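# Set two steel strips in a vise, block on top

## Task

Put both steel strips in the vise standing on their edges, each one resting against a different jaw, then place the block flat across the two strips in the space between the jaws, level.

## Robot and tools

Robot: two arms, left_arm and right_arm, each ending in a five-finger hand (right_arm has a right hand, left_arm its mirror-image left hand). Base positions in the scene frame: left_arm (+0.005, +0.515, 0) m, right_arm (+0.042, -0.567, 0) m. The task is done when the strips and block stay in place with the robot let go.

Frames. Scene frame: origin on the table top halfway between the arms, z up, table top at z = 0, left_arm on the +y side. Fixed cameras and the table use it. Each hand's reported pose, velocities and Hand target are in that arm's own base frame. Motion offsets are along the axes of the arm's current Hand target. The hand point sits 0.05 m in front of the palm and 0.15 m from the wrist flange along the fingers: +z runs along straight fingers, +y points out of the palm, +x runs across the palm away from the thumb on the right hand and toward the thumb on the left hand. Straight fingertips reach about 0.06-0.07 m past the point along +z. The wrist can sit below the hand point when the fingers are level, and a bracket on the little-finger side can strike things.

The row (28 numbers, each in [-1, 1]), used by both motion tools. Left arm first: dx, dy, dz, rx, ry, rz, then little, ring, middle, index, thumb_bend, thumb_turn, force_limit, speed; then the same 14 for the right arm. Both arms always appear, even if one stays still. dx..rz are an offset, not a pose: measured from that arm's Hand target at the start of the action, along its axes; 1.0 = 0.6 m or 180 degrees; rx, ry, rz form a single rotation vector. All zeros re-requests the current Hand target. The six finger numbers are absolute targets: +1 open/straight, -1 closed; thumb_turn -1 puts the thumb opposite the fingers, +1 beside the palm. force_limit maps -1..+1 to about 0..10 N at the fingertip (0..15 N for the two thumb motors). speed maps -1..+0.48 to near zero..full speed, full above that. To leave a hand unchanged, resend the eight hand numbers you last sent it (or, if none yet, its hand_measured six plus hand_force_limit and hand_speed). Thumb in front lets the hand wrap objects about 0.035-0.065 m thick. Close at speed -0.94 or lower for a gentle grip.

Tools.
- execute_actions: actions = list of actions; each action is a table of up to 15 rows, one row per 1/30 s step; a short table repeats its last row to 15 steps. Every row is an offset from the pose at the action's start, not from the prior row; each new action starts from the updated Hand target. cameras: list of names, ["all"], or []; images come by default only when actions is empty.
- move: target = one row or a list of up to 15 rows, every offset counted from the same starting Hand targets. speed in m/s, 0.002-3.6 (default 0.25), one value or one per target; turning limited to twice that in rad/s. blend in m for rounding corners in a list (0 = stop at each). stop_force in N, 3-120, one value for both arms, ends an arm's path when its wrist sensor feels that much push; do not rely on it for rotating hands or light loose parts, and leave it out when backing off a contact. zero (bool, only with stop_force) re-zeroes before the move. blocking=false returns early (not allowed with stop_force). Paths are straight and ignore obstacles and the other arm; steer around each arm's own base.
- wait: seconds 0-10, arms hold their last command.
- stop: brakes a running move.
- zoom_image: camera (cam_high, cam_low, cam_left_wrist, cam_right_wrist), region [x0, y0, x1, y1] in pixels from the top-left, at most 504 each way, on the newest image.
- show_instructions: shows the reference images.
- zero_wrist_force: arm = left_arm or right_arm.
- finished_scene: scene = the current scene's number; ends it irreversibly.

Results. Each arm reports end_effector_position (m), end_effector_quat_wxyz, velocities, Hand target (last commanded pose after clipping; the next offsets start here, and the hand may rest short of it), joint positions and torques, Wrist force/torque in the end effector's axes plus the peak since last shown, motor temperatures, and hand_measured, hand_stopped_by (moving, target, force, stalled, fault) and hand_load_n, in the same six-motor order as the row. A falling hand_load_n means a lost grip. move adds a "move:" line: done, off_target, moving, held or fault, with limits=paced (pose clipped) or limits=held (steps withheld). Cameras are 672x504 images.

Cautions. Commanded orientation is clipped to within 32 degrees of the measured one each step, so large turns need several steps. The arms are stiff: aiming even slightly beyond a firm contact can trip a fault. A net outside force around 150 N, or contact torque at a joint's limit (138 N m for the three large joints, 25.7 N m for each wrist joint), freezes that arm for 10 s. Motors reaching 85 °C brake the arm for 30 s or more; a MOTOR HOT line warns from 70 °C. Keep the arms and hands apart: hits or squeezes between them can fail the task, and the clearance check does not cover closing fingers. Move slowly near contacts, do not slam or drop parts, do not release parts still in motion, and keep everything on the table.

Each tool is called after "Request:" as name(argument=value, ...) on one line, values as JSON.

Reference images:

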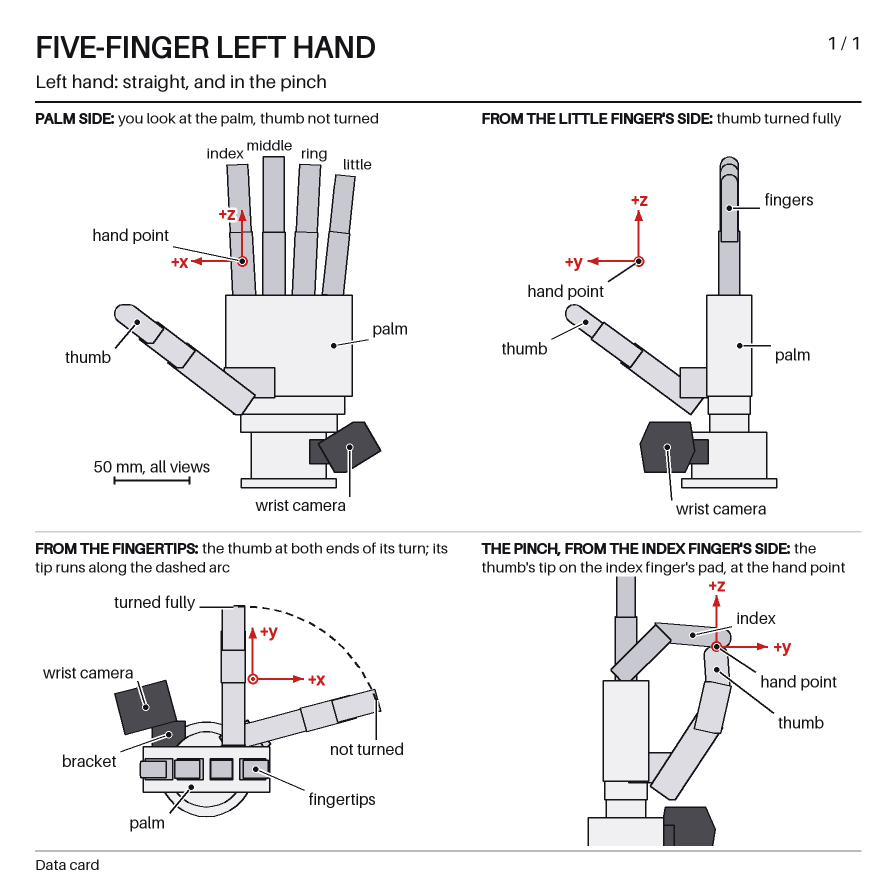

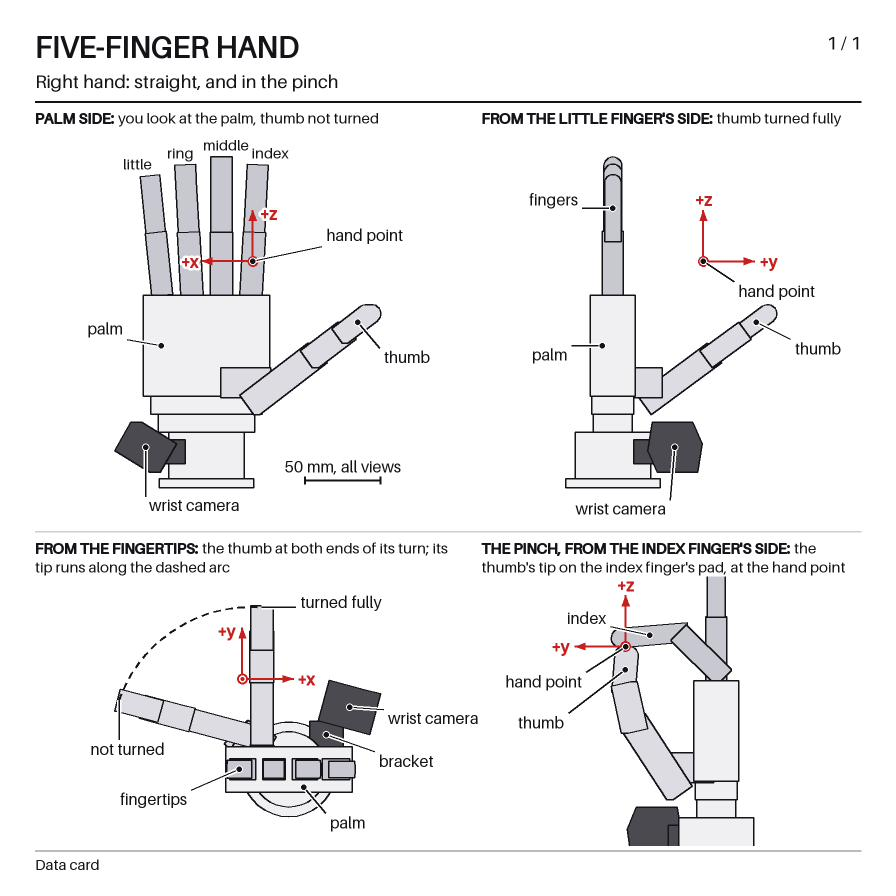

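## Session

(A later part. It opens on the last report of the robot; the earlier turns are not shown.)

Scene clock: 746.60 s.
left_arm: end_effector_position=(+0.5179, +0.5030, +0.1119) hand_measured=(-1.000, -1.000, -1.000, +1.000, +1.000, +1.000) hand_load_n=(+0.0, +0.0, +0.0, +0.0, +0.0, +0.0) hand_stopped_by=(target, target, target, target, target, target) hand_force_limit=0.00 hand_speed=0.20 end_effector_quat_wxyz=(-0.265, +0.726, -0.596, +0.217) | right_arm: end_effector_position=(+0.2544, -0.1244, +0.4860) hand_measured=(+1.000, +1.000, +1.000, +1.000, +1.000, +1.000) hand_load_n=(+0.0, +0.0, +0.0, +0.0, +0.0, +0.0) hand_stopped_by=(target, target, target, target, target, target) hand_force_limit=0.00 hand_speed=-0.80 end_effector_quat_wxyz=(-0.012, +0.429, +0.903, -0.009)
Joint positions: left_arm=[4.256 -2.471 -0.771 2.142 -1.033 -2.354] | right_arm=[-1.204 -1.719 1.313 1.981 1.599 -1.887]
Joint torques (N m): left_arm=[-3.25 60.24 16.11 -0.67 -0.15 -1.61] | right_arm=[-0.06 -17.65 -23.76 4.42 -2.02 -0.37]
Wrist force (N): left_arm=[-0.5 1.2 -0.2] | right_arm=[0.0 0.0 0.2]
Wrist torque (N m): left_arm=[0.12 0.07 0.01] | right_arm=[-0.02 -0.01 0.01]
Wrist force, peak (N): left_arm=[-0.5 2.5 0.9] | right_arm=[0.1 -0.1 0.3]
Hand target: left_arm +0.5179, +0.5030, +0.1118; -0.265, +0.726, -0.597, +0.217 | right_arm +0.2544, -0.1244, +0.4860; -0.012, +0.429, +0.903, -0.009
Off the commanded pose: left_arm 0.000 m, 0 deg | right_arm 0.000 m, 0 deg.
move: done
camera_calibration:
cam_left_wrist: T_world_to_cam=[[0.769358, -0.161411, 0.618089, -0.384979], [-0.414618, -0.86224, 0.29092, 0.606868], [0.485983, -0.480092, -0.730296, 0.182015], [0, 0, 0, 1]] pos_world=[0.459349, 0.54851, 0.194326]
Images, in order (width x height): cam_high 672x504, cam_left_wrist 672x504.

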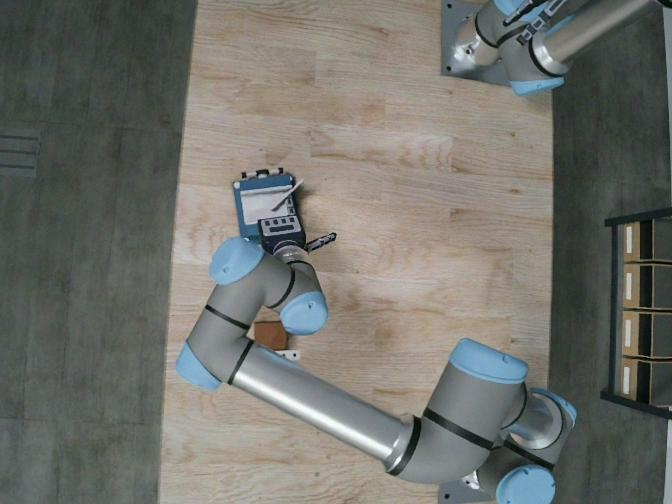

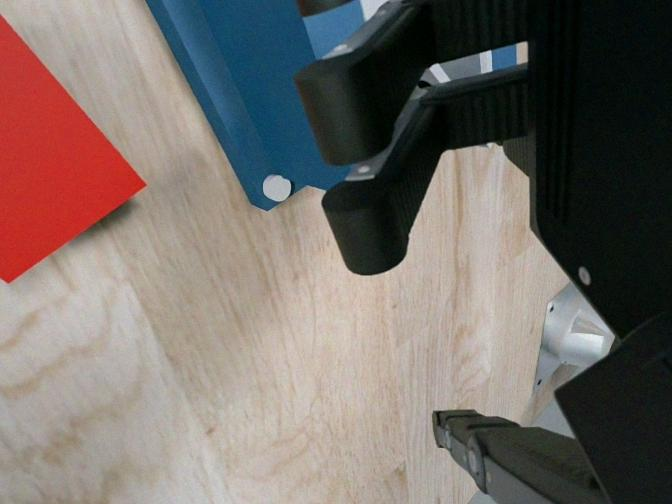

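Request:
move(target=[[-0.02,0.0038,-0.0032,0,0,0,-1,-1,-1,1,1,1,0,0.2,0,0,0,0,0,0,1,1,1,1,1,1,0,-0.8],[-0.02,0.0392,0.0389,0,0,0,-1,-1,-1,1,1,1,0,0.2,0,0,0,0,0,0,1,1,1,1,1,1,0,-0.8]], speed=0.03, stop_force=4, cameras=["cam_high"])

Request:
zoom_image(camera="cam_high", region=[220, 150, 340, 255])

Scene clock: 768.53 s.
left_arm: end_effector_position=(+0.5126, +0.5142, +0.0788) hand_measured=(-1.000, -1.000, -1.000, +1.000, +1.000, +1.000) hand_load_n=(+0.0, +0.0, +0.0, +0.0, +0.0, +0.0) hand_stopped_by=(target, target, target, target, target, target) hand_force_limit=0.00 hand_speed=0.20 end_effector_quat_wxyz=(-0.265, +0.726, -0.597, +0.217) | right_arm: end_effector_position=(+0.2544, -0.1244, +0.4860) hand_measured=(+1.000, +1.000, +1.000, +1.000, +1.000, +1.000) hand_load_n=(+0.0, +0.0, +0.0, +0.0, +0.0, +0.0) hand_stopped_by=(target, target, target, target, target, target) hand_force_limit=0.00 hand_speed=-0.80 end_effector_quat_wxyz=(-0.012, +0.429, +0.903, -0.009)
Joint positions: left_arm=[4.271 -2.506 -0.792 2.191 -1.026 -2.338] | right_arm=[-1.204 -1.719 1.313 1.981 1.599 -1.887]
Joint torques (N m): left_arm=[-5.5 66.08 30.44 -4.35 -0.95 -2.51] | right_arm=[-0.68 -16.87 -23.94 4.66 -1.95 -0.45]
Wrist force (N): left_arm=[-0.4 1.5 -0.2] | right_arm=[-0.1 0.0 0.2]
Wrist torque (N m): left_arm=[0.15 0.06 -0.09] | right_arm=[-0.01 0.01 0.00]
Wrist force, peak (N): left_arm=[-0.5 1.6 -0.5] | right_arm=[0.2 -0.1 0.4]
Hand target: left_arm +0.5126, +0.5142, +0.0788; -0.265, +0.726, -0.597, +0.217 | right_arm +0.2544, -0.1244, +0.4860; -0.012, +0.429, +0.903, -0.009
Off the commanded pose: left_arm 0.000 m, 0 deg | right_arm 0.000 m, 0 deg.
move: done
Images, in order (width x height): cam_high 672x504.

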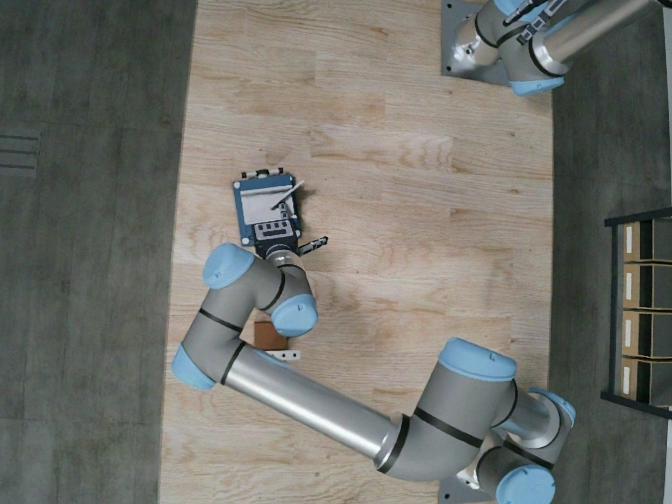

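Scaled by 4.200 from the camera's 672x504 image, which has a finer 960x720 frame.

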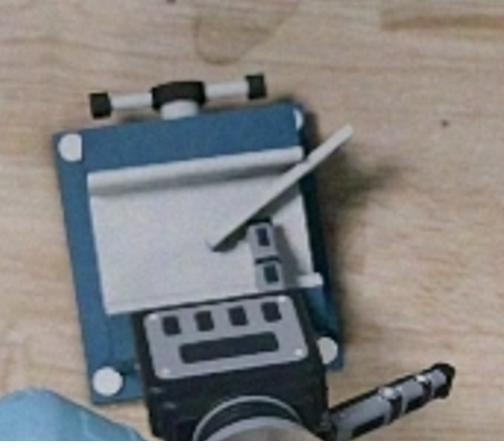

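Request:
move(target=[[0,-0.0306,0.0257,0,0,0,-1,-1,-1,1,1,1,0,0.2,0,0,0,0,0,0,1,1,1,1,1,1,0,-0.8]], speed=0.015, stop_force=3, cameras=["cam_high"])

Request:
zoom_image(camera="cam_high", region=[220, 150, 340, 255])

Scene clock: 773.90 s.
left_arm: end_effector_position=(+0.5327, +0.5182, +0.0788) hand_measured=(-1.000, -1.000, -1.000, +1.000, +1.000, +1.000) hand_load_n=(+0.0, +0.0, +0.5, -2.5, +0.0, +0.0) hand_stopped_by=(target, target, target, target, target, target) hand_force_limit=0.00 hand_speed=0.20 end_effector_quat_wxyz=(-0.265, +0.726, -0.597, +0.217) | right_arm: end_effector_position=(+0.2544, -0.1244, +0.4860) hand_measured=(+1.000, +1.000, +1.000, +1.000, +1.000, +1.000) hand_load_n=(+0.0, +0.0, +0.0, +0.0, +0.0, +0.0) hand_stopped_by=(target, target, target, target, target, target) hand_force_limit=0.00 hand_speed=-0.80 end_effector_quat_wxyz=(-0.012, +0.429, +0.903, -0.009)
Joint positions: left_arm=[4.246 -2.558 -0.691 2.155 -1.038 -2.364] | right_arm=[-1.204 -1.719 1.313 1.981 1.599 -1.887]
Joint torques (N m): left_arm=[5.65 60.98 27.83 1.1 3.57 2.36] | right_arm=[0.49 -17.52 -22.79 4.74 -2.17 -0.24]
Wrist force (N): left_arm=[-0.4 3.2 -0.7] | right_arm=[0.0 0.1 0.0]
Wrist torque (N m): left_arm=[0.16 0.04 -0.12] | right_arm=[0.02 0.00 0.00]
Wrist force, peak (N): left_arm=[-1.0 7.5 -6.5] | right_arm=[0.0 -0.1 0.4]
Hand target: left_arm +0.5327, +0.5182, +0.0788; -0.265, +0.726, -0.597, +0.217 (not the last commanded pose) | right_arm +0.2544, -0.1244, +0.4860; -0.012, +0.429, +0.903, -0.009
Off the commanded pose: left_arm 0.003 m, 0 deg | right_arm 0.000 m, 0 deg.
move: contact (left_arm)
Images, in order (width x height): cam_high 672x504.

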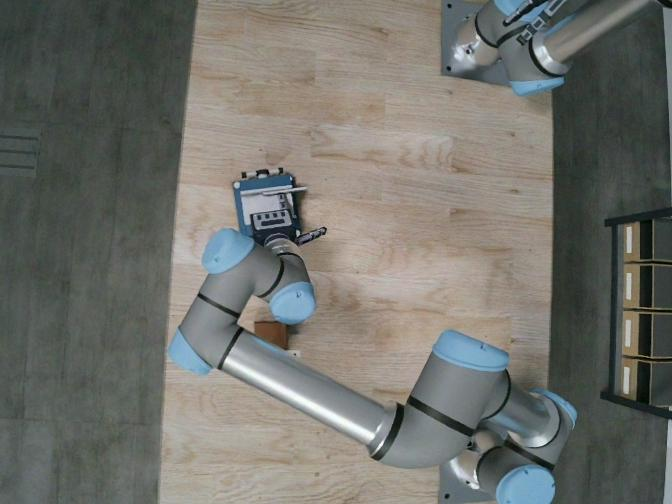

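Scaled by 4.200 from the camera's 672x504 image, which has a finer 960x720 frame.

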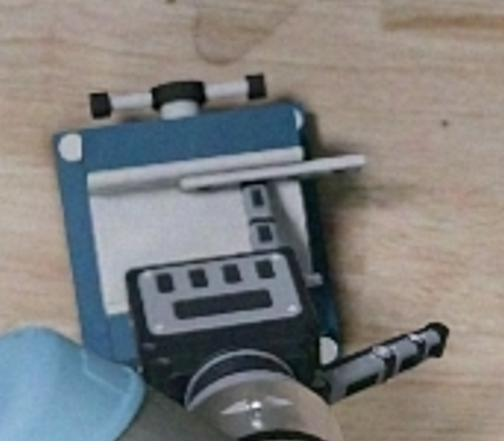

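Request:
move(target=[[0,0.0102,-0.0086,0,0,0,-1,-1,-1,1,1,1,0,0.2,0,0,0,0,0,0,1,1,1,1,1,1,0,-0.8],[0,-0.0541,-0.0852,0,0,0,-1,-1,-1,1,1,1,0,0.2,0,0,0,0,0,0,1,1,1,1,1,1,0,-0.8],[0.115,-0.0669,-0.0745,0,0,0,-1,-1,-1,1,1,1,0,0.2,0,0,0,0,0,0,1,1,1,1,1,1,0,-0.8],[0.115,-0.0026,0.0021,0,0,0,-1,-1,-1,1,1,1,0,0.2,0,0,0,0,0,0,1,1,1,1,1,1,0,-0.8]], speed=[0.03,0.1,0.12,0.06], blend=[0.002,0.01,0.01,0], cameras=["cam_high"])

Request:
zoom_image(camera="cam_high", region=[220, 150, 340, 255])

Scene clock: 790.27 s.
left_arm: end_effector_position=(+0.5481, +0.4509, +0.0787) hand_measured=(-1.000, -1.000, -1.000, +1.000, +1.000, +1.000) hand_load_n=(+0.0, +0.0, +0.0, +0.0, +0.0, +0.0) hand_stopped_by=(target, target, target, target, target, target) hand_force_limit=0.00 hand_speed=0.20 end_effector_quat_wxyz=(-0.265, +0.726, -0.597, +0.217) | right_arm: end_effector_position=(+0.2544, -0.1244, +0.4860) hand_measured=(+1.000, +1.000, +1.000, +1.000, +1.000, +1.000) hand_load_n=(+0.0, +0.0, +0.0, +0.0, +0.0, +0.0) hand_stopped_by=(target, target, target, target, target, target) hand_force_limit=0.00 hand_speed=-0.80 end_effector_quat_wxyz=(-0.012, +0.429, +0.903, -0.009)
Joint positions: left_arm=[4.174 -2.417 -0.946 2.306 -1.072 -2.437] | right_arm=[-1.204 -1.719 1.313 1.981 1.599 -1.887]
Joint torques (N m): left_arm=[-4.07 63.59 29.71 -4.36 3.05 -1.13] | right_arm=[-0.16 -17.2 -23.82 4.49 -1.82 -0.4]
Wrist force (N): left_arm=[-0.1 1.4 0.2] | right_arm=[0.0 0.3 0.2]
Wrist torque (N m): left_arm=[0.11 0.04 -0.11] | right_arm=[0.03 -0.01 0.01]
Wrist force, peak (N): left_arm=[-0.5 3.8 -0.5] | right_arm=[-0.2 0.0 0.4]
Hand target: left_arm +0.5481, +0.4509, +0.0788; -0.265, +0.726, -0.597, +0.217 | right_arm +0.2544, -0.1244, +0.4860; -0.012, +0.429, +0.903, -0.009
Off the commanded pose: left_arm 0.000 m, 0 deg | right_arm 0.000 m, 0 deg.
move: done
Images, in order (width x height): cam_high 672x504.

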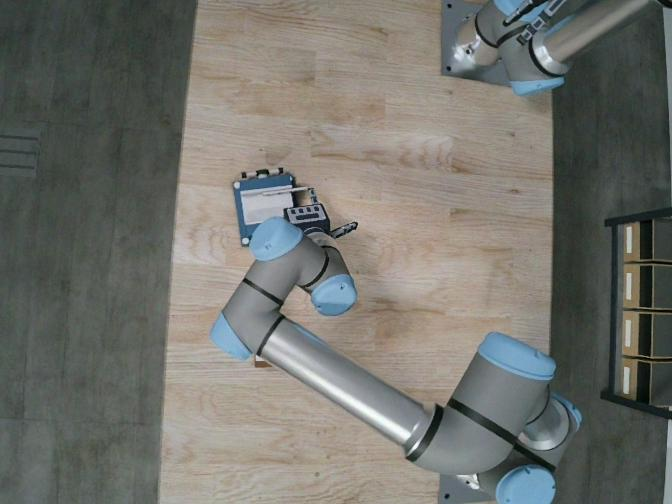

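Scaled by 4.200 from the camera's 672x504 image, which has a finer 960x720 frame.

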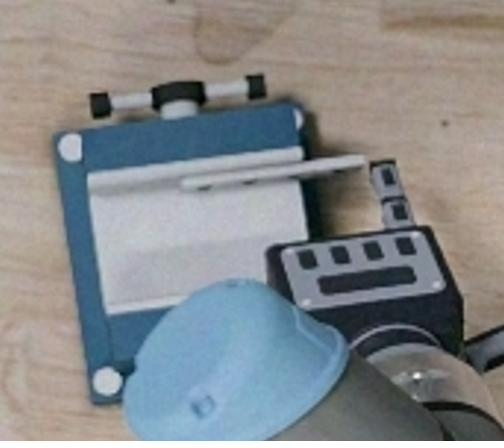

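Request:
move(target=[[-0.069,0,0,0,0,0,-1,-1,-1,1,1,1,0,0.2,0,0,0,0,0,0,1,1,1,1,1,1,0,-0.8]], speed=0.02, stop_force=3, cameras=["cam_high"])

Request:
zoom_image(camera="cam_high", region=[220, 150, 340, 255])

Scene clock: 797.83 s.
left_arm: end_effector_position=(+0.5401, +0.4915, +0.0788) hand_measured=(-1.000, -1.000, -1.000, +1.000, +1.000, +1.000) hand_load_n=(+0.0, +0.0, +0.0, +0.0, +0.0, +0.0) hand_stopped_by=(target, target, target, target, target, target) hand_force_limit=0.00 hand_speed=0.20 end_effector_quat_wxyz=(-0.265, +0.726, -0.597, +0.217) | right_arm: end_effector_position=(+0.2544, -0.1244, +0.4860) hand_measured=(+1.000, +1.000, +1.000, +1.000, +1.000, +1.000) hand_load_n=(+0.0, +0.0, +0.0, +0.0, +0.0, +0.0) hand_stopped_by=(target, target, target, target, target, target) hand_force_limit=0.00 hand_speed=-0.80 end_effector_quat_wxyz=(-0.012, +0.429, +0.903, -0.009)
Joint positions: left_arm=[4.217 -2.498 -0.8 2.22 -1.051 -2.394] | right_arm=[-1.204 -1.719 1.313 1.981 1.599 -1.887]
Joint torques (N m): left_arm=[-6.11 65.81 7.03 1.08 -0.94 -2.85] | right_arm=[-0.34 -17.46 -23.46 4.47 -2.1 -0.36]
Wrist force (N): left_arm=[-0.2 1.2 -0.2] | right_arm=[-0.1 0.0 0.2]
Wrist torque (N m): left_arm=[0.10 0.03 -0.11] | right_arm=[-0.01 0.00 0.00]
Wrist force, peak (N): left_arm=[-0.5 1.7 0.1] | right_arm=[-0.1 -0.1 0.4]
Hand target: left_arm +0.5401, +0.4915, +0.0788; -0.265, +0.726, -0.597, +0.217 | right_arm +0.2544, -0.1244, +0.4860; -0.012, +0.429, +0.903, -0.009
Off the commanded pose: left_arm 0.000 m, 0 deg | right_arm 0.000 m, 0 deg.
move: done
Images, in order (width x height): cam_high 672x504.

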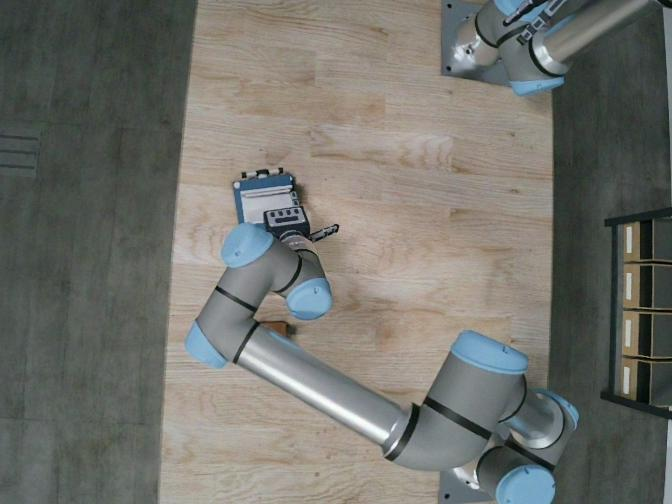

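Scaled by 4.200 from the camera's 672x504 image, which has a finer 960x720 frame.

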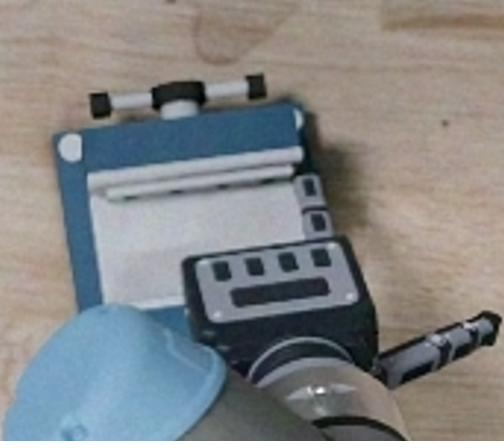

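Request:
move(target=[[0.01,0,0,0,0,0,-1,-1,-1,1,1,1,0,0.2,0,0,0,0,0,0,1,1,1,1,1,1,0,-0.8],[0.01,-0.0643,-0.0766,0,0,0,-1,-1,-1,1,1,1,0,0.2,0,0,0,0,0,0,1,1,1,1,1,1,0,-0.8],[-0.0967,-0.0515,-0.0873,0,0,0,-1,-1,-1,1,1,1,0,0.2,0,0,0,0,0,0,1,1,1,1,1,1,0,-0.8],[-0.0967,0.0128,-0.0107,0,0,0,-1,-1,-1,1,1,1,0,0.2,0,0,0,0,0,0,1,1,1,1,1,1,0,-0.8]], speed=[0.03,0.12,0.12,0.06], blend=[0.003,0.01,0.01,0])

Request:
move(target=[[0,-0.023,0.0193,0,0,0,-1,-1,-1,1,1,1,0,0.2,0,0,0,0,0,0,1,1,1,1,1,1,0,-0.8]], speed=0.015, stop_force=3, cameras=["cam_high"])

Request:
zoom_image(camera="cam_high", region=[220, 150, 340, 255])

Scene clock: 809.00 s.
left_arm: end_effector_position=(+0.5190, +0.5465, +0.0787) hand_measured=(-1.000, -1.000, -1.000, +1.000, +1.000, +1.000) hand_load_n=(+0.0, +0.0, +0.0, +0.0, +0.0, +0.0) hand_stopped_by=(target, target, target, target, target, target) hand_force_limit=0.00 hand_speed=0.20 end_effector_quat_wxyz=(-0.265, +0.726, -0.596, +0.218) | right_arm: end_effector_position=(+0.2544, -0.1244, +0.4860) hand_measured=(+1.000, +1.000, +1.000, +1.000, +1.000, +1.000) hand_load_n=(+0.0, +0.0, +0.0, +0.0, +0.0, +0.0) hand_stopped_by=(target, target, target, target, target, target) hand_force_limit=0.00 hand_speed=-0.80 end_effector_quat_wxyz=(-0.012, +0.429, +0.903, -0.009)
Joint positions: left_arm=[4.283 -2.62 -0.576 2.082 -1.021 -2.326] | right_arm=[-1.204 -1.719 1.313 1.981 1.599 -1.887]
Joint torques (N m): left_arm=[1.05 69.49 29.41 -4.46 -0.95 -2.6] | right_arm=[-0.6 -16.89 -25.17 4.6 -2.17 -0.35]
Wrist force (N): left_arm=[-0.3 1.3 -0.3] | right_arm=[0.0 0.0 0.2]
Wrist torque (N m): left_arm=[0.15 0.03 -0.01] | right_arm=[-0.01 0.00 0.00]
Wrist force, peak (N): left_arm=[-0.2 2.4 0.7] | right_arm=[-0.1 0.0 0.4]
Hand target: left_arm +0.5190, +0.5465, +0.0788; -0.265, +0.726, -0.597, +0.217 | right_arm +0.2544, -0.1244, +0.4860; -0.012, +0.429, +0.903, -0.009
Off the commanded pose: left_arm 0.000 m, 0 deg | right_arm 0.000 m, 0 deg.
move: done

Scene clock: 810.70 s.
left_arm: end_effector_position=(+0.5269, +0.5480, +0.0788) hand_measured=(-1.000, -1.000, -1.000, +1.000, +1.000, +1.000) hand_load_n=(+0.0, +0.0, +0.0, -2.5, +0.0, +0.0) hand_stopped_by=(target, target, target, target, target, target) hand_force_limit=0.00 hand_speed=0.20 end_effector_quat_wxyz=(-0.265, +0.726, -0.596, +0.217) | right_arm: end_effector_position=(+0.2544, -0.1244, +0.4860) hand_measured=(+1.000, +1.000, +1.000, +1.000, +1.000, +1.000) hand_load_n=(+0.0, +0.0, +0.0, +0.5, +0.0, +0.0) hand_stopped_by=(target, target, target, target, target, target) hand_force_limit=0.00 hand_speed=-0.80 end_effector_quat_wxyz=(-0.012, +0.429, +0.903, -0.009)
Joint positions: left_arm=[4.274 -2.645 -0.525 2.062 -1.025 -2.336] | right_arm=[-1.204 -1.719 1.313 1.981 1.599 -1.887]
Joint torques (N m): left_arm=[5.57 58 31.08 -0.66 3.51 2.2] | right_arm=[-1.31 -18.23 -24.62 4.5 -2.15 -0.64]
Wrist force (N): left_arm=[0.0 3.4 -1.1] | right_arm=[0.0 0.0 0.2]
Wrist torque (N m): left_arm=[0.15 0.03 -0.08] | right_arm=[-0.02 0.00 0.00]
Wrist force, peak (N): left_arm=[-0.5 7.6 -6.4] | right_arm=[-0.1 -0.2 0.4]
Hand target: left_arm +0.5269, +0.5480, +0.0788; -0.265, +0.726, -0.596, +0.217 (not the last commanded pose) | right_arm +0.2544, -0.1244, +0.4860; -0.012, +0.429, +0.903, -0.009
Off the commanded pose: left_arm 0.010 m, 0 deg | right_arm 0.000 m, 0 deg.
move: contact (left_arm)
Images, in order (width x height): cam_high 672x504.

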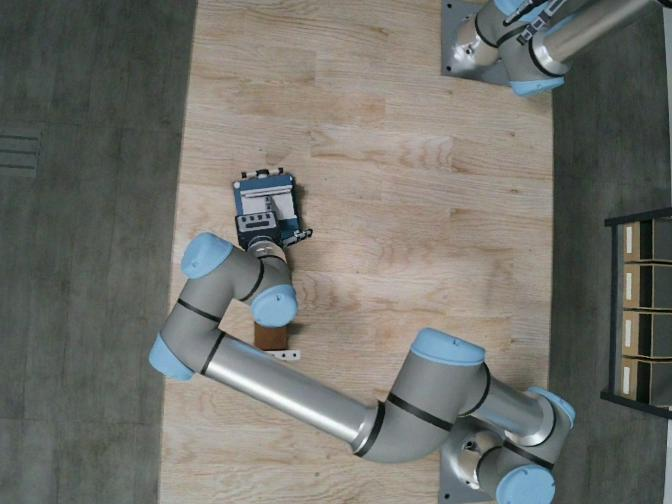

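Scaled by 4.200 from the camera's 672x504 image, which has a finer 960x720 frame.

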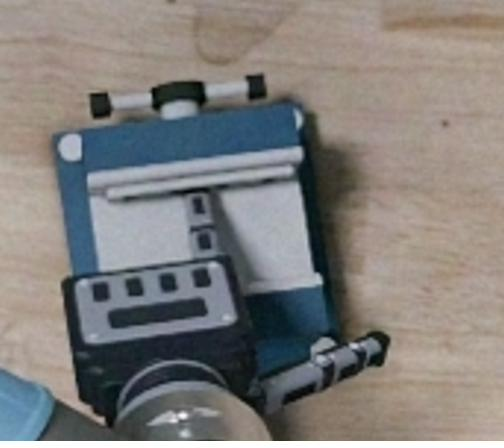

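Request:
move(target=[[0,0.0128,-0.0107,0,0,0,-1,-1,-1,1,1,1,0,0.2,0,0,0,0,0,0,1,1,1,1,1,1,0,-0.8],[0,-0.1158,-0.1639,0,0,0,-1,-1,-1,1,1,1,0,0.2,0,0,0,0,0,0,1,1,1,1,1,1,0,-0.8]], speed=[0.03,0.15], blend=[0.004,0])

Scene clock: 825.57 s.
left_arm: end_effector_position=(+0.5166, +0.5456, +0.1986) hand_measured=(-1.000, -1.000, -1.000, +1.000, +1.000, +1.000) hand_load_n=(+0.0, +0.0, +0.0, +0.0, -0.5, +0.0) hand_stopped_by=(target, target, target, target, target, target) hand_force_limit=0.00 hand_speed=0.20 end_effector_quat_wxyz=(-0.268, +0.725, -0.596, +0.217) | right_arm: end_effector_position=(+0.2544, -0.1244, +0.4860) hand_measured=(+1.000, +1.000, +1.000, +1.000, +1.000, +1.000) hand_load_n=(+0.0, +0.0, +0.0, +0.0, +0.0, +0.0) hand_stopped_by=(target, target, target, target, target, target) hand_force_limit=0.00 hand_speed=-0.80 end_effector_quat_wxyz=(-0.012, +0.429, +0.903, -0.009)
Joint positions: left_arm=[4.287 -2.735 -0.035 1.663 -1.019 -2.326] | right_arm=[-1.204 -1.719 1.313 1.981 1.599 -1.887]
Joint torques (N m): left_arm=[-3.56 56.2 28.86 -2.66 -1.4 1.56] | right_arm=[-0.46 -17.3 -23.72 4.54 -1.99 -0.65]
Wrist force (N): left_arm=[-0.3 1.2 -0.1] | right_arm=[0.0 -0.1 0.1]
Wrist torque (N m): left_arm=[0.11 0.04 -0.13] | right_arm=[-0.02 -0.01 0.00]
Wrist force, peak (N): left_arm=[0.0 3.6 -1.4] | right_arm=[0.0 -0.2 0.4]
Hand target: left_arm +0.5169, +0.5460, +0.1988; -0.265, +0.726, -0.596, +0.217 | right_arm +0.2544, -0.1244, +0.4860; -0.012, +0.429, +0.903, -0.009
Off the commanded pose: left_arm 0.001 m, 0 deg | right_arm 0.000 m, 0 deg.
elbow stopped short (left arm): the move would have taken joint 3 (elbow) straighter than the controller allows.
move: done

Request:
move(target=[[0.1372,0.3915,-0.2443,-0.1634,0.1915,0.5245,-1,-1,-1,1,1,1,0,0.2,0,0,0,0,0,0,1,1,1,1,1,1,0,-0.8],[0.1372,0.3915,-0.2443,-0.1634,0.1915,0.5245,0,0,0,0,1,-1,0,0.2,0,0,0,0,0,0,1,1,1,1,1,1,0,-0.8]], speed=[0.2,0.1], cameras=["cam_high","cam_left_wrist"])

Request:
zoom_image(camera="cam_high", region=[220, 240, 340, 380])

Scene clock: 838.07 s.
left_arm: end_effector_position=(+0.2640, +0.4121, +0.1597) hand_measured=(+0.000, +0.000, +0.000, +0.000, +1.000, -1.000) hand_load_n=(+0.0, +0.0, +0.0, +0.0, +0.0, +0.0) hand_stopped_by=(target, target, target, target, target, target) hand_force_limit=0.00 hand_speed=0.20 end_effector_quat_wxyz=(+0.000, -0.020, +1.000, +0.000) | right_arm: end_effector_position=(+0.2544, -0.1244, +0.4860) hand_measured=(+1.000, +1.000, +1.000, +1.000, +1.000, +1.000) hand_load_n=(+0.0, +0.0, +0.0, +0.0, +0.0, +0.0) hand_stopped_by=(target, target, target, target, target, target) hand_force_limit=0.00 hand_speed=-0.80 end_effector_quat_wxyz=(-0.012, +0.429, +0.903, -0.009)
Joint positions: left_arm=[4.306 -1.996 -1.51 1.935 -1.57 -0.445] | right_arm=[-1.204 -1.719 1.313 1.981 1.599 -1.887]
Joint torques (N m): left_arm=[-6.17 45.07 5.76 -2.65 -1.61 2.26] | right_arm=[0.69 -19.43 -24.42 4.59 -1.94 -0.01]
Wrist force (N): left_arm=[-0.4 -0.2 -0.5] | right_arm=[0.0 0.0 0.1]
Wrist torque (N m): left_arm=[0.01 0.05 0.10] | right_arm=[-0.01 0.00 0.00]
Wrist force, peak (N): left_arm=[-0.4 1.6 -0.1] | right_arm=[-0.1 -0.1 0.4]
Hand target: left_arm +0.2640, +0.4121, +0.1597; +0.000, -0.020, +1.000, +0.000 | right_arm +0.2544, -0.1244, +0.4860; -0.012, +0.429, +0.903, -0.009
Off the commanded pose: left_arm 0.000 m, 0 deg | right_arm 0.000 m, 0 deg.
move: done
camera_calibration:
cam_left_wrist: T_world_to_cam=[[-0.26974, -0.962903, 0.00761256, 0.468287], [-0.774986, 0.221777, 0.591788, 0.00968302], [-0.571522, 0.153729, -0.806058, 0.326677], [0, 0, 0, 1]] pos_world=[0.320523, 0.398547, 0.254025]
Images, in order (width x height): cam_high 672x504, cam_left_wrist 672x504.

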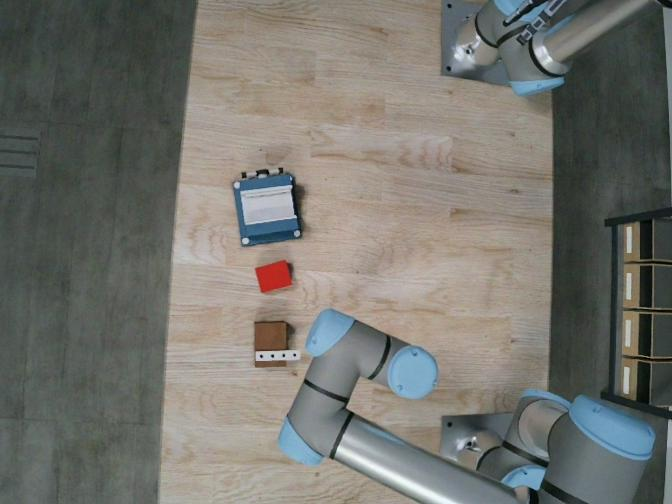

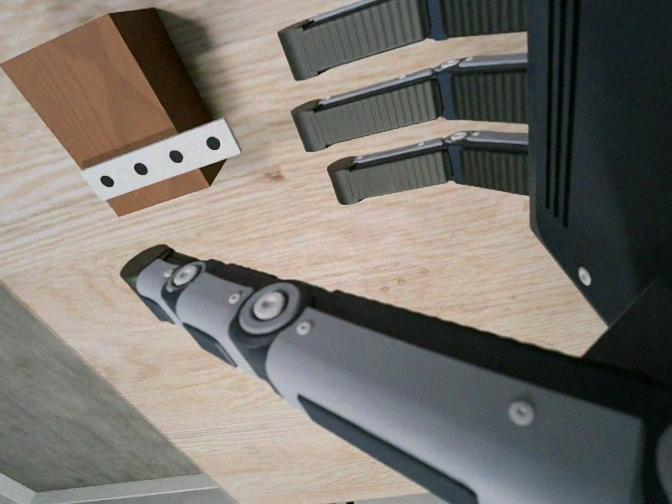

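Scaled by 3.600 from the camera's 672x504 image, which has a finer 960x720 frame.

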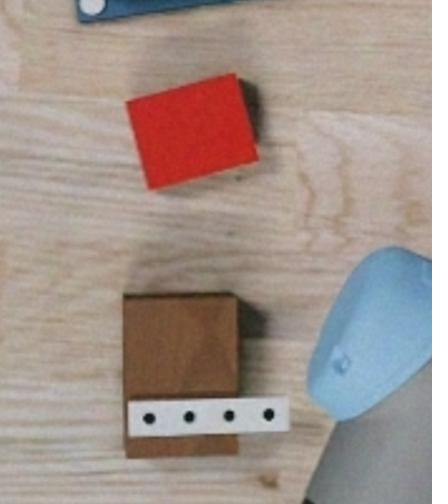

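Request:
zoom_image(camera="cam_left_wrist", region=[60, 90, 260, 240])

Scaled by 2.520 from the camera's 672x504 image, which has a finer 960x720 frame.

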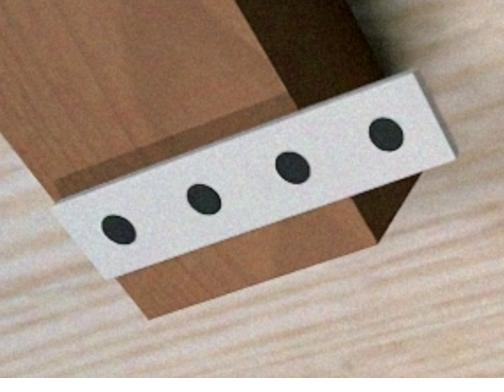

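Request:
move(target=[[0.0015,0,0.1712,0,0,0,0,0,0,0,1,-1,0,0.2,0,0,0,0,0,0,1,1,1,1,1,1,0,-0.8]], speed=0.12)

Request:
move(target=[[0,0.1167,0,0,0,0,0,0,0,0,1,-1,0,0.2,0,0,0,0,0,0,1,1,1,1,1,1,0,-0.8]], speed=0.04, stop_force=5, cameras=["cam_high","cam_left_wrist"])

Request:
zoom_image(camera="cam_left_wrist", region=[100, 0, 450, 290])

Scene clock: 857.50 s.
left_arm: end_effector_position=(+0.2631, +0.4120, +0.0570) hand_measured=(+0.000, +0.000, +0.000, +0.000, +1.000, -1.000) hand_load_n=(+0.0, +0.0, +0.0, +0.0, +0.0, -0.5) hand_stopped_by=(target, target, target, target, target, target) hand_force_limit=0.00 hand_speed=0.20 end_effector_quat_wxyz=(+0.000, -0.020, +1.000, +0.000) | right_arm: end_effector_position=(+0.2544, -0.1244, +0.4860) hand_measured=(+1.000, +1.000, +1.000, +1.000, +1.000, +1.000) hand_load_n=(+0.0, +0.0, +0.0, -0.5, +0.0, +0.0) hand_stopped_by=(target, target, target, target, target, target) hand_force_limit=0.00 hand_speed=-0.80 end_effector_quat_wxyz=(-0.012, +0.429, +0.903, -0.009)
Joint positions: left_arm=[4.308 -2.106 -1.633 2.168 -1.57 -0.444] | right_arm=[-1.204 -1.719 1.313 1.981 1.599 -1.887]
Joint torques (N m): left_arm=[3.21 35.65 25.35 -1.79 -1.28 2.02] | right_arm=[-0.64 -16.82 -24.59 4.7 -2.06 -0.32]
Wrist force (N): left_arm=[-0.1 -0.1 -0.6] | right_arm=[0.0 0.0 0.1]
Wrist torque (N m): left_arm=[0.04 0.03 0.01] | right_arm=[0.00 -0.01 0.00]
Wrist force, peak (N): left_arm=[-0.5 -0.3 -1.7] | right_arm=[0.1 0.1 0.4]
Hand target: left_arm +0.2631, +0.4121, +0.0569; +0.000, -0.020, +1.000, +0.000 | right_arm +0.2544, -0.1244, +0.4860; -0.012, +0.429, +0.903, -0.009
Off the commanded pose: left_arm 0.000 m, 0 deg | right_arm 0.000 m, 0 deg.
move: done

Scene clock: 860.03 s.
left_arm: end_effector_position=(+0.2604, +0.4820, +0.0569) hand_measured=(+0.000, +0.000, +0.000, +0.000, +1.000, -1.000) hand_load_n=(+0.0, +0.0, +0.0, +0.0, +0.0, +0.0) hand_stopped_by=(target, target, target, target, target, target) hand_force_limit=0.00 hand_speed=0.20 end_effector_quat_wxyz=(+0.000, -0.020, +1.000, +0.000) | right_arm: end_effector_position=(+0.2544, -0.1244, +0.4860) hand_measured=(+1.000, +1.000, +1.000, +1.000, +1.000, +1.000) hand_load_n=(+0.0, +0.0, +0.0, +0.5, +0.0, +0.0) hand_stopped_by=(target, target, target, target, target, target) hand_force_limit=0.00 hand_speed=-0.80 end_effector_quat_wxyz=(-0.012, +0.429, +0.903, -0.009)
Joint positions: left_arm=[4.368 -2.219 -1.441 2.089 -1.57 -0.384] | right_arm=[-1.204 -1.719 1.313 1.981 1.599 -1.887]
Joint torques (N m): left_arm=[-5.58 52.56 3.64 0.15 -1.72 -2.84] | right_arm=[-1.14 -17.76 -23.94 4.47 -2.06 -0.52]
Wrist force (N): left_arm=[-0.3 -0.1 -0.6] | right_arm=[0.1 0.0 0.2]
Wrist torque (N m): left_arm=[0.03 0.05 0.03] | right_arm=[0.00 -0.02 0.01]
Wrist force, peak (N): left_arm=[-0.1 -0.7 -0.7] | right_arm=[0.1 0.0 0.4]
Hand target: left_arm +0.2604, +0.4820, +0.0569; +0.000, -0.020, +1.000, +0.000 | right_arm +0.2544, -0.1244, +0.4860; -0.012, +0.429, +0.903, -0.009
Off the commanded pose: left_arm 0.000 m, 0 deg | right_arm 0.000 m, 0 deg.
move: done
camera_calibration:
cam_left_wrist: T_world_to_cam=[[-0.269795, -0.962888, 0.00753505, 0.535427], [-0.774973, 0.221773, 0.591805, 0.0521622], [-0.571514, 0.153827, -0.806046, 0.231041], [0, 0, 0, 1]] pos_world=[0.316923, 0.468448, 0.151325]
Images, in order (width x height): cam_high 672x504, cam_left_wrist 672x504.

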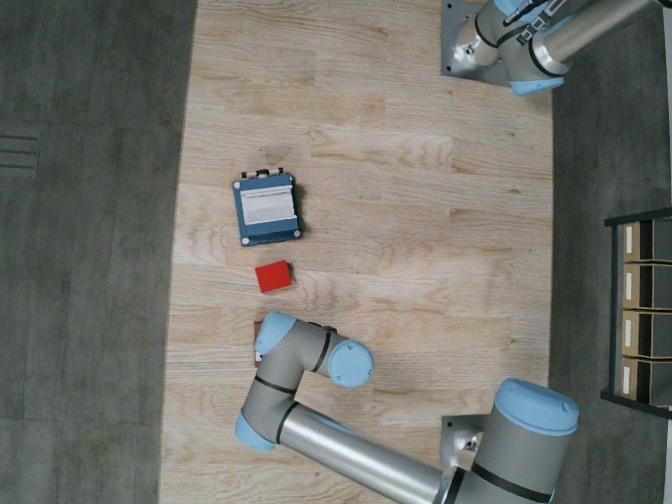

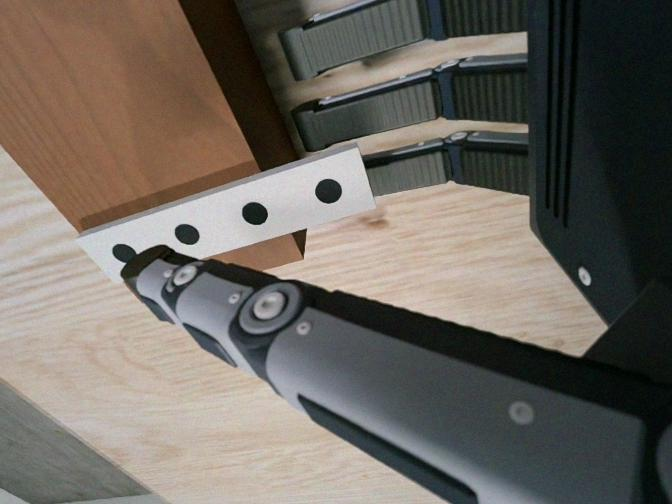

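Scaled by 1.440 from the camera's 672x504 image, which has a finer 960x720 frame.

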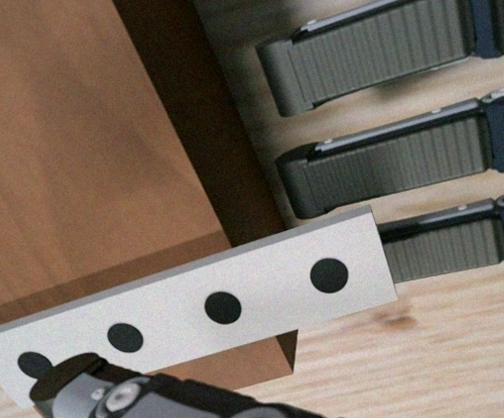

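Request:
move(target=[[0,0,0,0,0,0,0,0,0,0,0.2,-1,-0.6,-0.8,0,0,0,0,0,0,1,1,1,1,1,1,0,-0.8]], speed=0.04)

Request:
move(target=[[0,0,0,0,0,0,0,0,-0.6,-0.6,0.2,-1,0,-0.94,0,0,0,0,0,0,1,1,1,1,1,1,0,-0.8]], speed=0.04, cameras=["cam_left_wrist"])

Scene clock: 870.60 s.
left_arm: end_effector_position=(+0.2604, +0.4820, +0.0569) hand_measured=(+0.000, +0.000, +0.000, +0.000, +0.200, -1.000) hand_load_n=(+0.0, +0.0, +0.0, +0.0, +0.5, +0.0) hand_stopped_by=(target, target, target, target, target, target) hand_force_limit=-0.60 hand_speed=-0.80 end_effector_quat_wxyz=(+0.000, -0.020, +1.000, +0.000) | right_arm: end_effector_position=(+0.2544, -0.1244, +0.4860) hand_measured=(+1.000, +1.000, +1.000, +1.000, +1.000, +1.000) hand_load_n=(+0.0, +0.0, +0.0, +0.0, +0.0, +0.0) hand_stopped_by=(target, target, target, target, target, target) hand_force_limit=0.00 hand_speed=-0.80 end_effector_quat_wxyz=(-0.012, +0.429, +0.903, -0.009)
Joint positions: left_arm=[4.368 -2.219 -1.441 2.089 -1.57 -0.384] | right_arm=[-1.204 -1.719 1.313 1.981 1.599 -1.887]
Joint torques (N m): left_arm=[-5.92 52.07 3.38 0 -1.6 -2.72] | right_arm=[-1.33 -17.8 -24.1 4.6 -2.05 -0.53]
Wrist force (N): left_arm=[-0.3 0.2 -1.2] | right_arm=[0.1 0.1 0.1]
Wrist torque (N m): left_arm=[0.02 0.06 0.02] | right_arm=[0.00 -0.03 0.02]
Wrist force, peak (N): left_arm=[-0.3 0.3 -1.6] | right_arm=[0.0 0.1 0.4]
Hand target: left_arm +0.2604, +0.4820, +0.0569; +0.000, -0.020, +1.000, +0.000 | right_arm +0.2544, -0.1244, +0.4860; -0.012, +0.429, +0.903, -0.009
Off the commanded pose: left_arm 0.000 m, 0 deg | right_arm 0.000 m, 0 deg.
move: done

Scene clock: 872.00 s.
left_arm: end_effector_position=(+0.2604, +0.4820, +0.0569) hand_measured=(+0.000, +0.000, -0.184, -0.196, +0.200, -1.000) hand_load_n=(+0.0, +0.0, +5.5, +5.5, +2.0, -1.0) hand_stopped_by=(target, target, force, force, target, target) hand_force_limit=0.00 hand_speed=-0.94 end_effector_quat_wxyz=(+0.000, -0.020, +1.000, +0.000) | right_arm: end_effector_position=(+0.2544, -0.1244, +0.4860) hand_measured=(+1.000, +1.000, +1.000, +1.000, +1.000, +1.000) hand_load_n=(+0.0, +0.0, +0.0, +0.0, +0.0, +0.0) hand_stopped_by=(target, target, target, target, target, target) hand_force_limit=0.00 hand_speed=-0.80 end_effector_quat_wxyz=(-0.012, +0.429, +0.903, -0.009)
Joint positions: left_arm=[4.368 -2.219 -1.441 2.089 -1.57 -0.384] | right_arm=[-1.204 -1.719 1.313 1.981 1.599 -1.887]
Joint torques (N m): left_arm=[-5.93 46.94 3.09 0.09 -1.67 -2.63] | right_arm=[0.23 -17.7 -24.27 4.48 -2.05 -0.59]
Wrist force (N): left_arm=[-0.3 0.0 -0.7] | right_arm=[0.0 -0.1 0.1]
Wrist torque (N m): left_arm=[0.03 0.05 0.01] | right_arm=[-0.02 -0.01 0.00]
Wrist force, peak (N): left_arm=[-0.3 0.3 -1.7] | right_arm=[0.0 0.1 0.4]
Hand target: left_arm +0.2604, +0.4820, +0.0569; +0.000, -0.020, +1.000, +0.000 | right_arm +0.2544, -0.1244, +0.4860; -0.012, +0.429, +0.903, -0.009
Off the commanded pose: left_arm 0.000 m, 0 deg | right_arm 0.000 m, 0 deg.
move: done
camera_calibration:
cam_left_wrist: T_world_to_cam=[[-0.269795, -0.962888, 0.00753505, 0.535427], [-0.774973, 0.221773, 0.591805, 0.0521622], [-0.571514, 0.153827, -0.806046, 0.231041], [0, 0, 0, 1]] pos_world=[0.316923, 0.468448, 0.151325]
Images, in order (width x height): cam_left_wrist 672x504.

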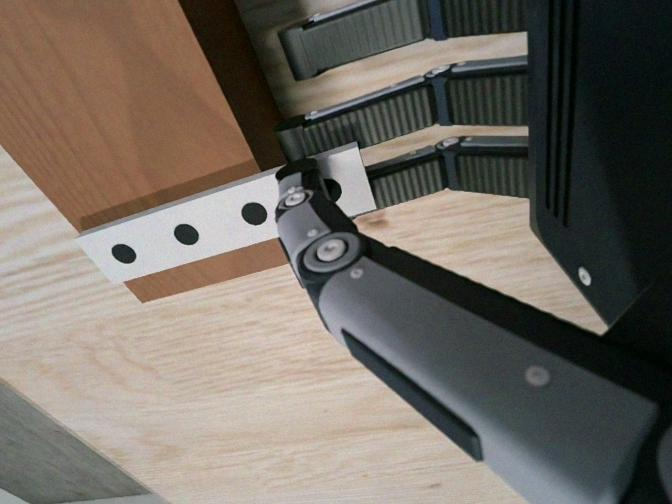

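Request:
move(target=[[0,0,-0.222,0,0,0,0,0,-0.6,-0.6,0.2,-1,0,-0.94,0,0,0,0,0,0,1,1,1,1,1,1,0,-0.8],[-0.43,-0.1287,-0.222,-0.1076,-0.4916,-0.1076,0,0,-0.6,-0.6,0.2,-1,0,-0.94,0,0,0,0,0,0,1,1,1,1,1,1,0,-0.8]], speed=[0.06,0.16], blend=[0.0,0.0], cameras=["cam_high","cam_left_wrist"])

Scene clock: 907.50 s.
left_arm: end_effector_position=(+0.5211, +0.4150, +0.1901) hand_measured=(+0.000, +0.000, -0.184, -0.196, +0.202, -1.000) hand_load_n=(+0.0, +0.0, +5.5, +2.0, +2.5, +0.5) hand_stopped_by=(target, target, force, force, target, target) hand_force_limit=0.00 hand_speed=-0.94 end_effector_quat_wxyz=(+0.688, -0.165, +0.688, +0.165) | right_arm: end_effector_position=(+0.2544, -0.1244, +0.4860) hand_measured=(+1.000, +1.000, +1.000, +1.000, +1.000, +1.000) hand_load_n=(+0.0, +0.0, +0.5, +0.0, +0.0, +0.5) hand_stopped_by=(target, target, target, target, target, target) hand_force_limit=0.00 hand_speed=-0.80 end_effector_quat_wxyz=(-0.012, +0.429, +0.903, -0.009)
Joint positions: left_arm=[4.125 -1.785 -2.071 3.856 -1.058 -1.571] | right_arm=[-1.204 -1.719 1.313 1.981 1.599 -1.887]
Joint torques (N m): left_arm=[-2.79 32.54 28.54 3.99 0.36 -0.59] | right_arm=[-0.11 -18.15 -24.34 4.62 -1.95 -0.48]
Wrist force (N): left_arm=[2.8 -1.0 -3.1] | right_arm=[0.0 -0.1 0.2]
Wrist torque (N m): left_arm=[-0.03 -0.38 -0.01] | right_arm=[-0.02 -0.01 0.00]
Wrist force, peak (N): left_arm=[3.2 -1.0 -3.4] | right_arm=[0.1 -0.1 0.4]
Hand target: left_arm +0.5212, +0.4150, +0.1902; +0.688, -0.165, +0.688, +0.165 | right_arm +0.2544, -0.1244, +0.4860; -0.012, +0.429, +0.903, -0.009
Off the commanded pose: left_arm 0.000 m, 0 deg | right_arm 0.000 m, 0 deg.
move: done
camera_calibration:
cam_left_wrist: T_world_to_cam=[[0.424613, -0.851823, -0.30676, 0.19194], [-0.641771, -0.0441904, -0.765622, 0.489265], [0.638619, 0.521963, -0.565439, -0.331473], [0, 0, 0, 1]] pos_world=[0.444181, 0.358136, 0.246044]
Images, in order (width x height): cam_high 672x504, cam_left_wrist 672x504.

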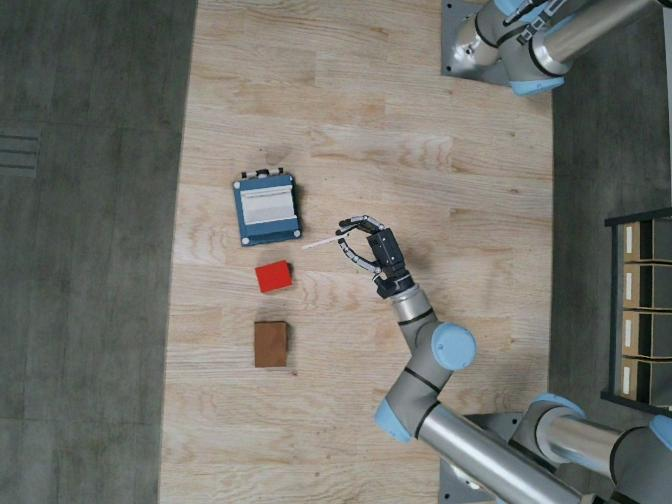

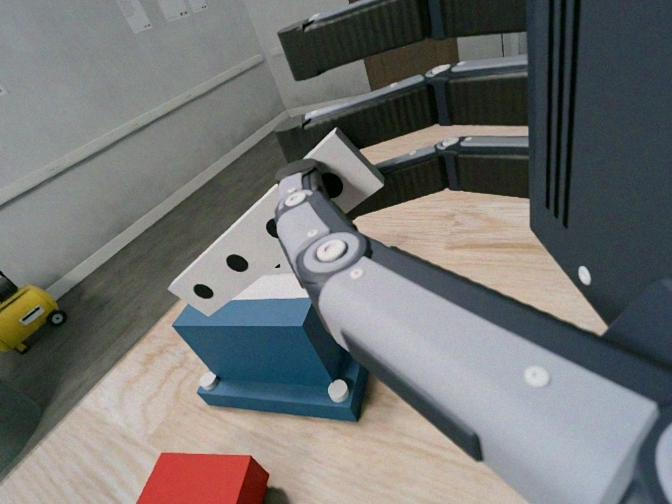

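Request:
zoom_image(camera="cam_high", region=[230, 160, 430, 310])

Request:
zoom_image(camera="cam_left_wrist", region=[150, 110, 400, 330])

Scaled by 2.520 from the camera's 672x504 image, which has a finer 960x720 frame.

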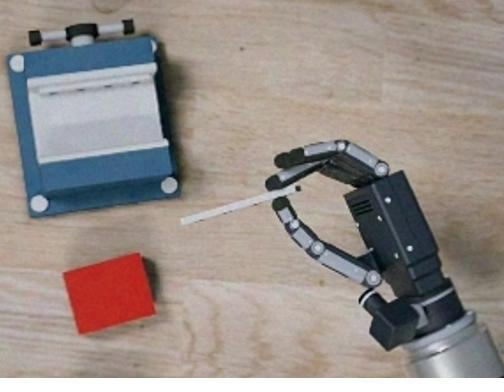

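Scaled by 2.016 from the camera's 672x504 image, which has a finer 960x720 frame.

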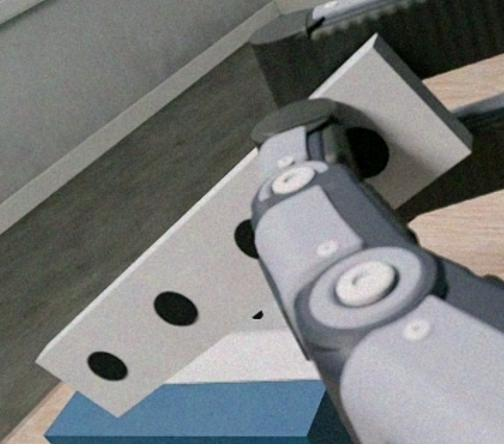

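Request:
move(target=[[0.0337,0.0415,0.1542,0.03,0,0,0,0,-0.6,-0.6,0.2,-1,0,-0.94,0,0,0,0,0,0,1,1,1,1,1,1,0,-0.8]], speed=0.08, cameras=["cam_high","cam_left_wrist"])

Request:
zoom_image(camera="cam_high", region=[220, 150, 360, 255])

Scene clock: 941.70 s.
left_arm: end_effector_position=(+0.5924, +0.4791, +0.1700) hand_measured=(+0.000, +0.000, -0.184, -0.196, +0.202, -1.000) hand_load_n=(+0.0, +0.0, +5.5, +2.0, +3.0, +0.5) hand_stopped_by=(target, target, force, force, target, target) hand_force_limit=0.00 hand_speed=-0.94 end_effector_quat_wxyz=(+0.695, -0.132, +0.695, +0.132) | right_arm: end_effector_position=(+0.2544, -0.1244, +0.4860) hand_measured=(+1.000, +1.000, +1.000, +1.000, +1.000, +1.000) hand_load_n=(+0.0, +0.0, +0.0, +0.0, +0.0, +0.0) hand_stopped_by=(target, target, target, target, target, target) hand_force_limit=0.00 hand_speed=-0.80 end_effector_quat_wxyz=(-0.012, +0.429, +0.903, -0.009)
Joint positions: left_arm=[4.123 -2.013 -1.806 3.82 -0.965 -1.572] | right_arm=[-1.204 -1.719 1.313 1.981 1.599 -1.887]
Joint torques (N m): left_arm=[-3.54 34.47 17.17 4.11 -1.92 -0.69] | right_arm=[0.66 -17.12 -23.95 4.49 -1.87 -0.32]
Wrist force (N): left_arm=[2.8 -1.5 -2.8] | right_arm=[-0.1 0.1 0.3]
Wrist torque (N m): left_arm=[-0.12 -0.39 0.03] | right_arm=[-0.01 0.00 0.00]
Wrist force, peak (N): left_arm=[2.6 -1.5 -3.7] | right_arm=[0.2 0.0 0.4]
Hand target: left_arm +0.5924, +0.4792, +0.1700; +0.695, -0.132, +0.695, +0.132 | right_arm +0.2544, -0.1244, +0.4860; -0.012, +0.429, +0.903, -0.009
Off the commanded pose: left_arm 0.000 m, 0 deg | right_arm 0.000 m, 0 deg.
move: done
camera_calibration:
cam_left_wrist: T_world_to_cam=[[0.342733, -0.887953, -0.306715, 0.275932], [-0.642838, 0.0164071, -0.765826, 0.494041], [0.68505, 0.459642, -0.565187, -0.419394], [0, 0, 0, 1]] pos_world=[0.510323, 0.42968, 0.225946]
Images, in order (width x height): cam_high 672x504, cam_left_wrist 672x504.

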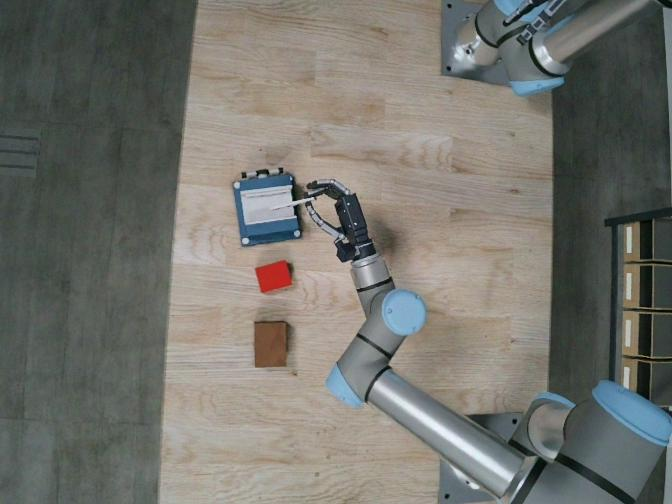

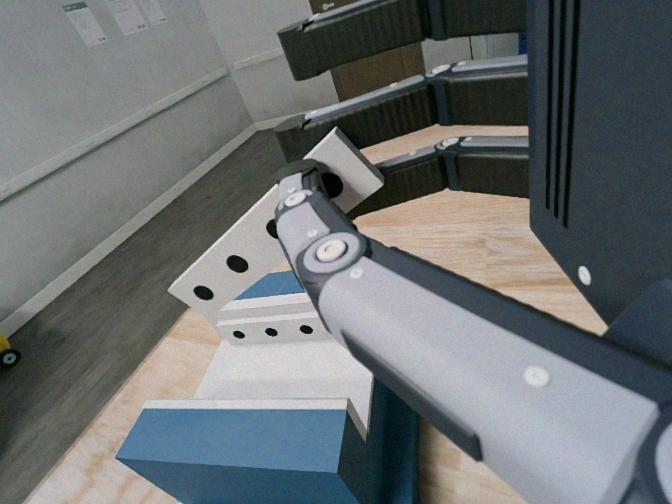

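Scaled by 3.600 from the camera's 672x504 image, which has a finer 960x720 frame.

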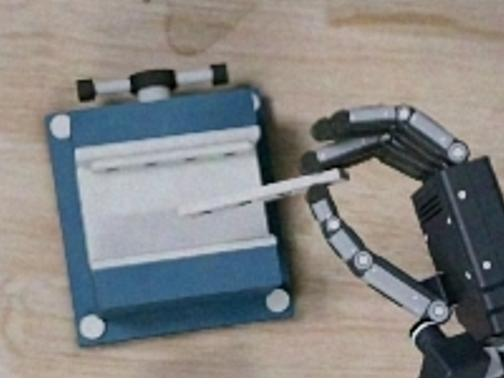

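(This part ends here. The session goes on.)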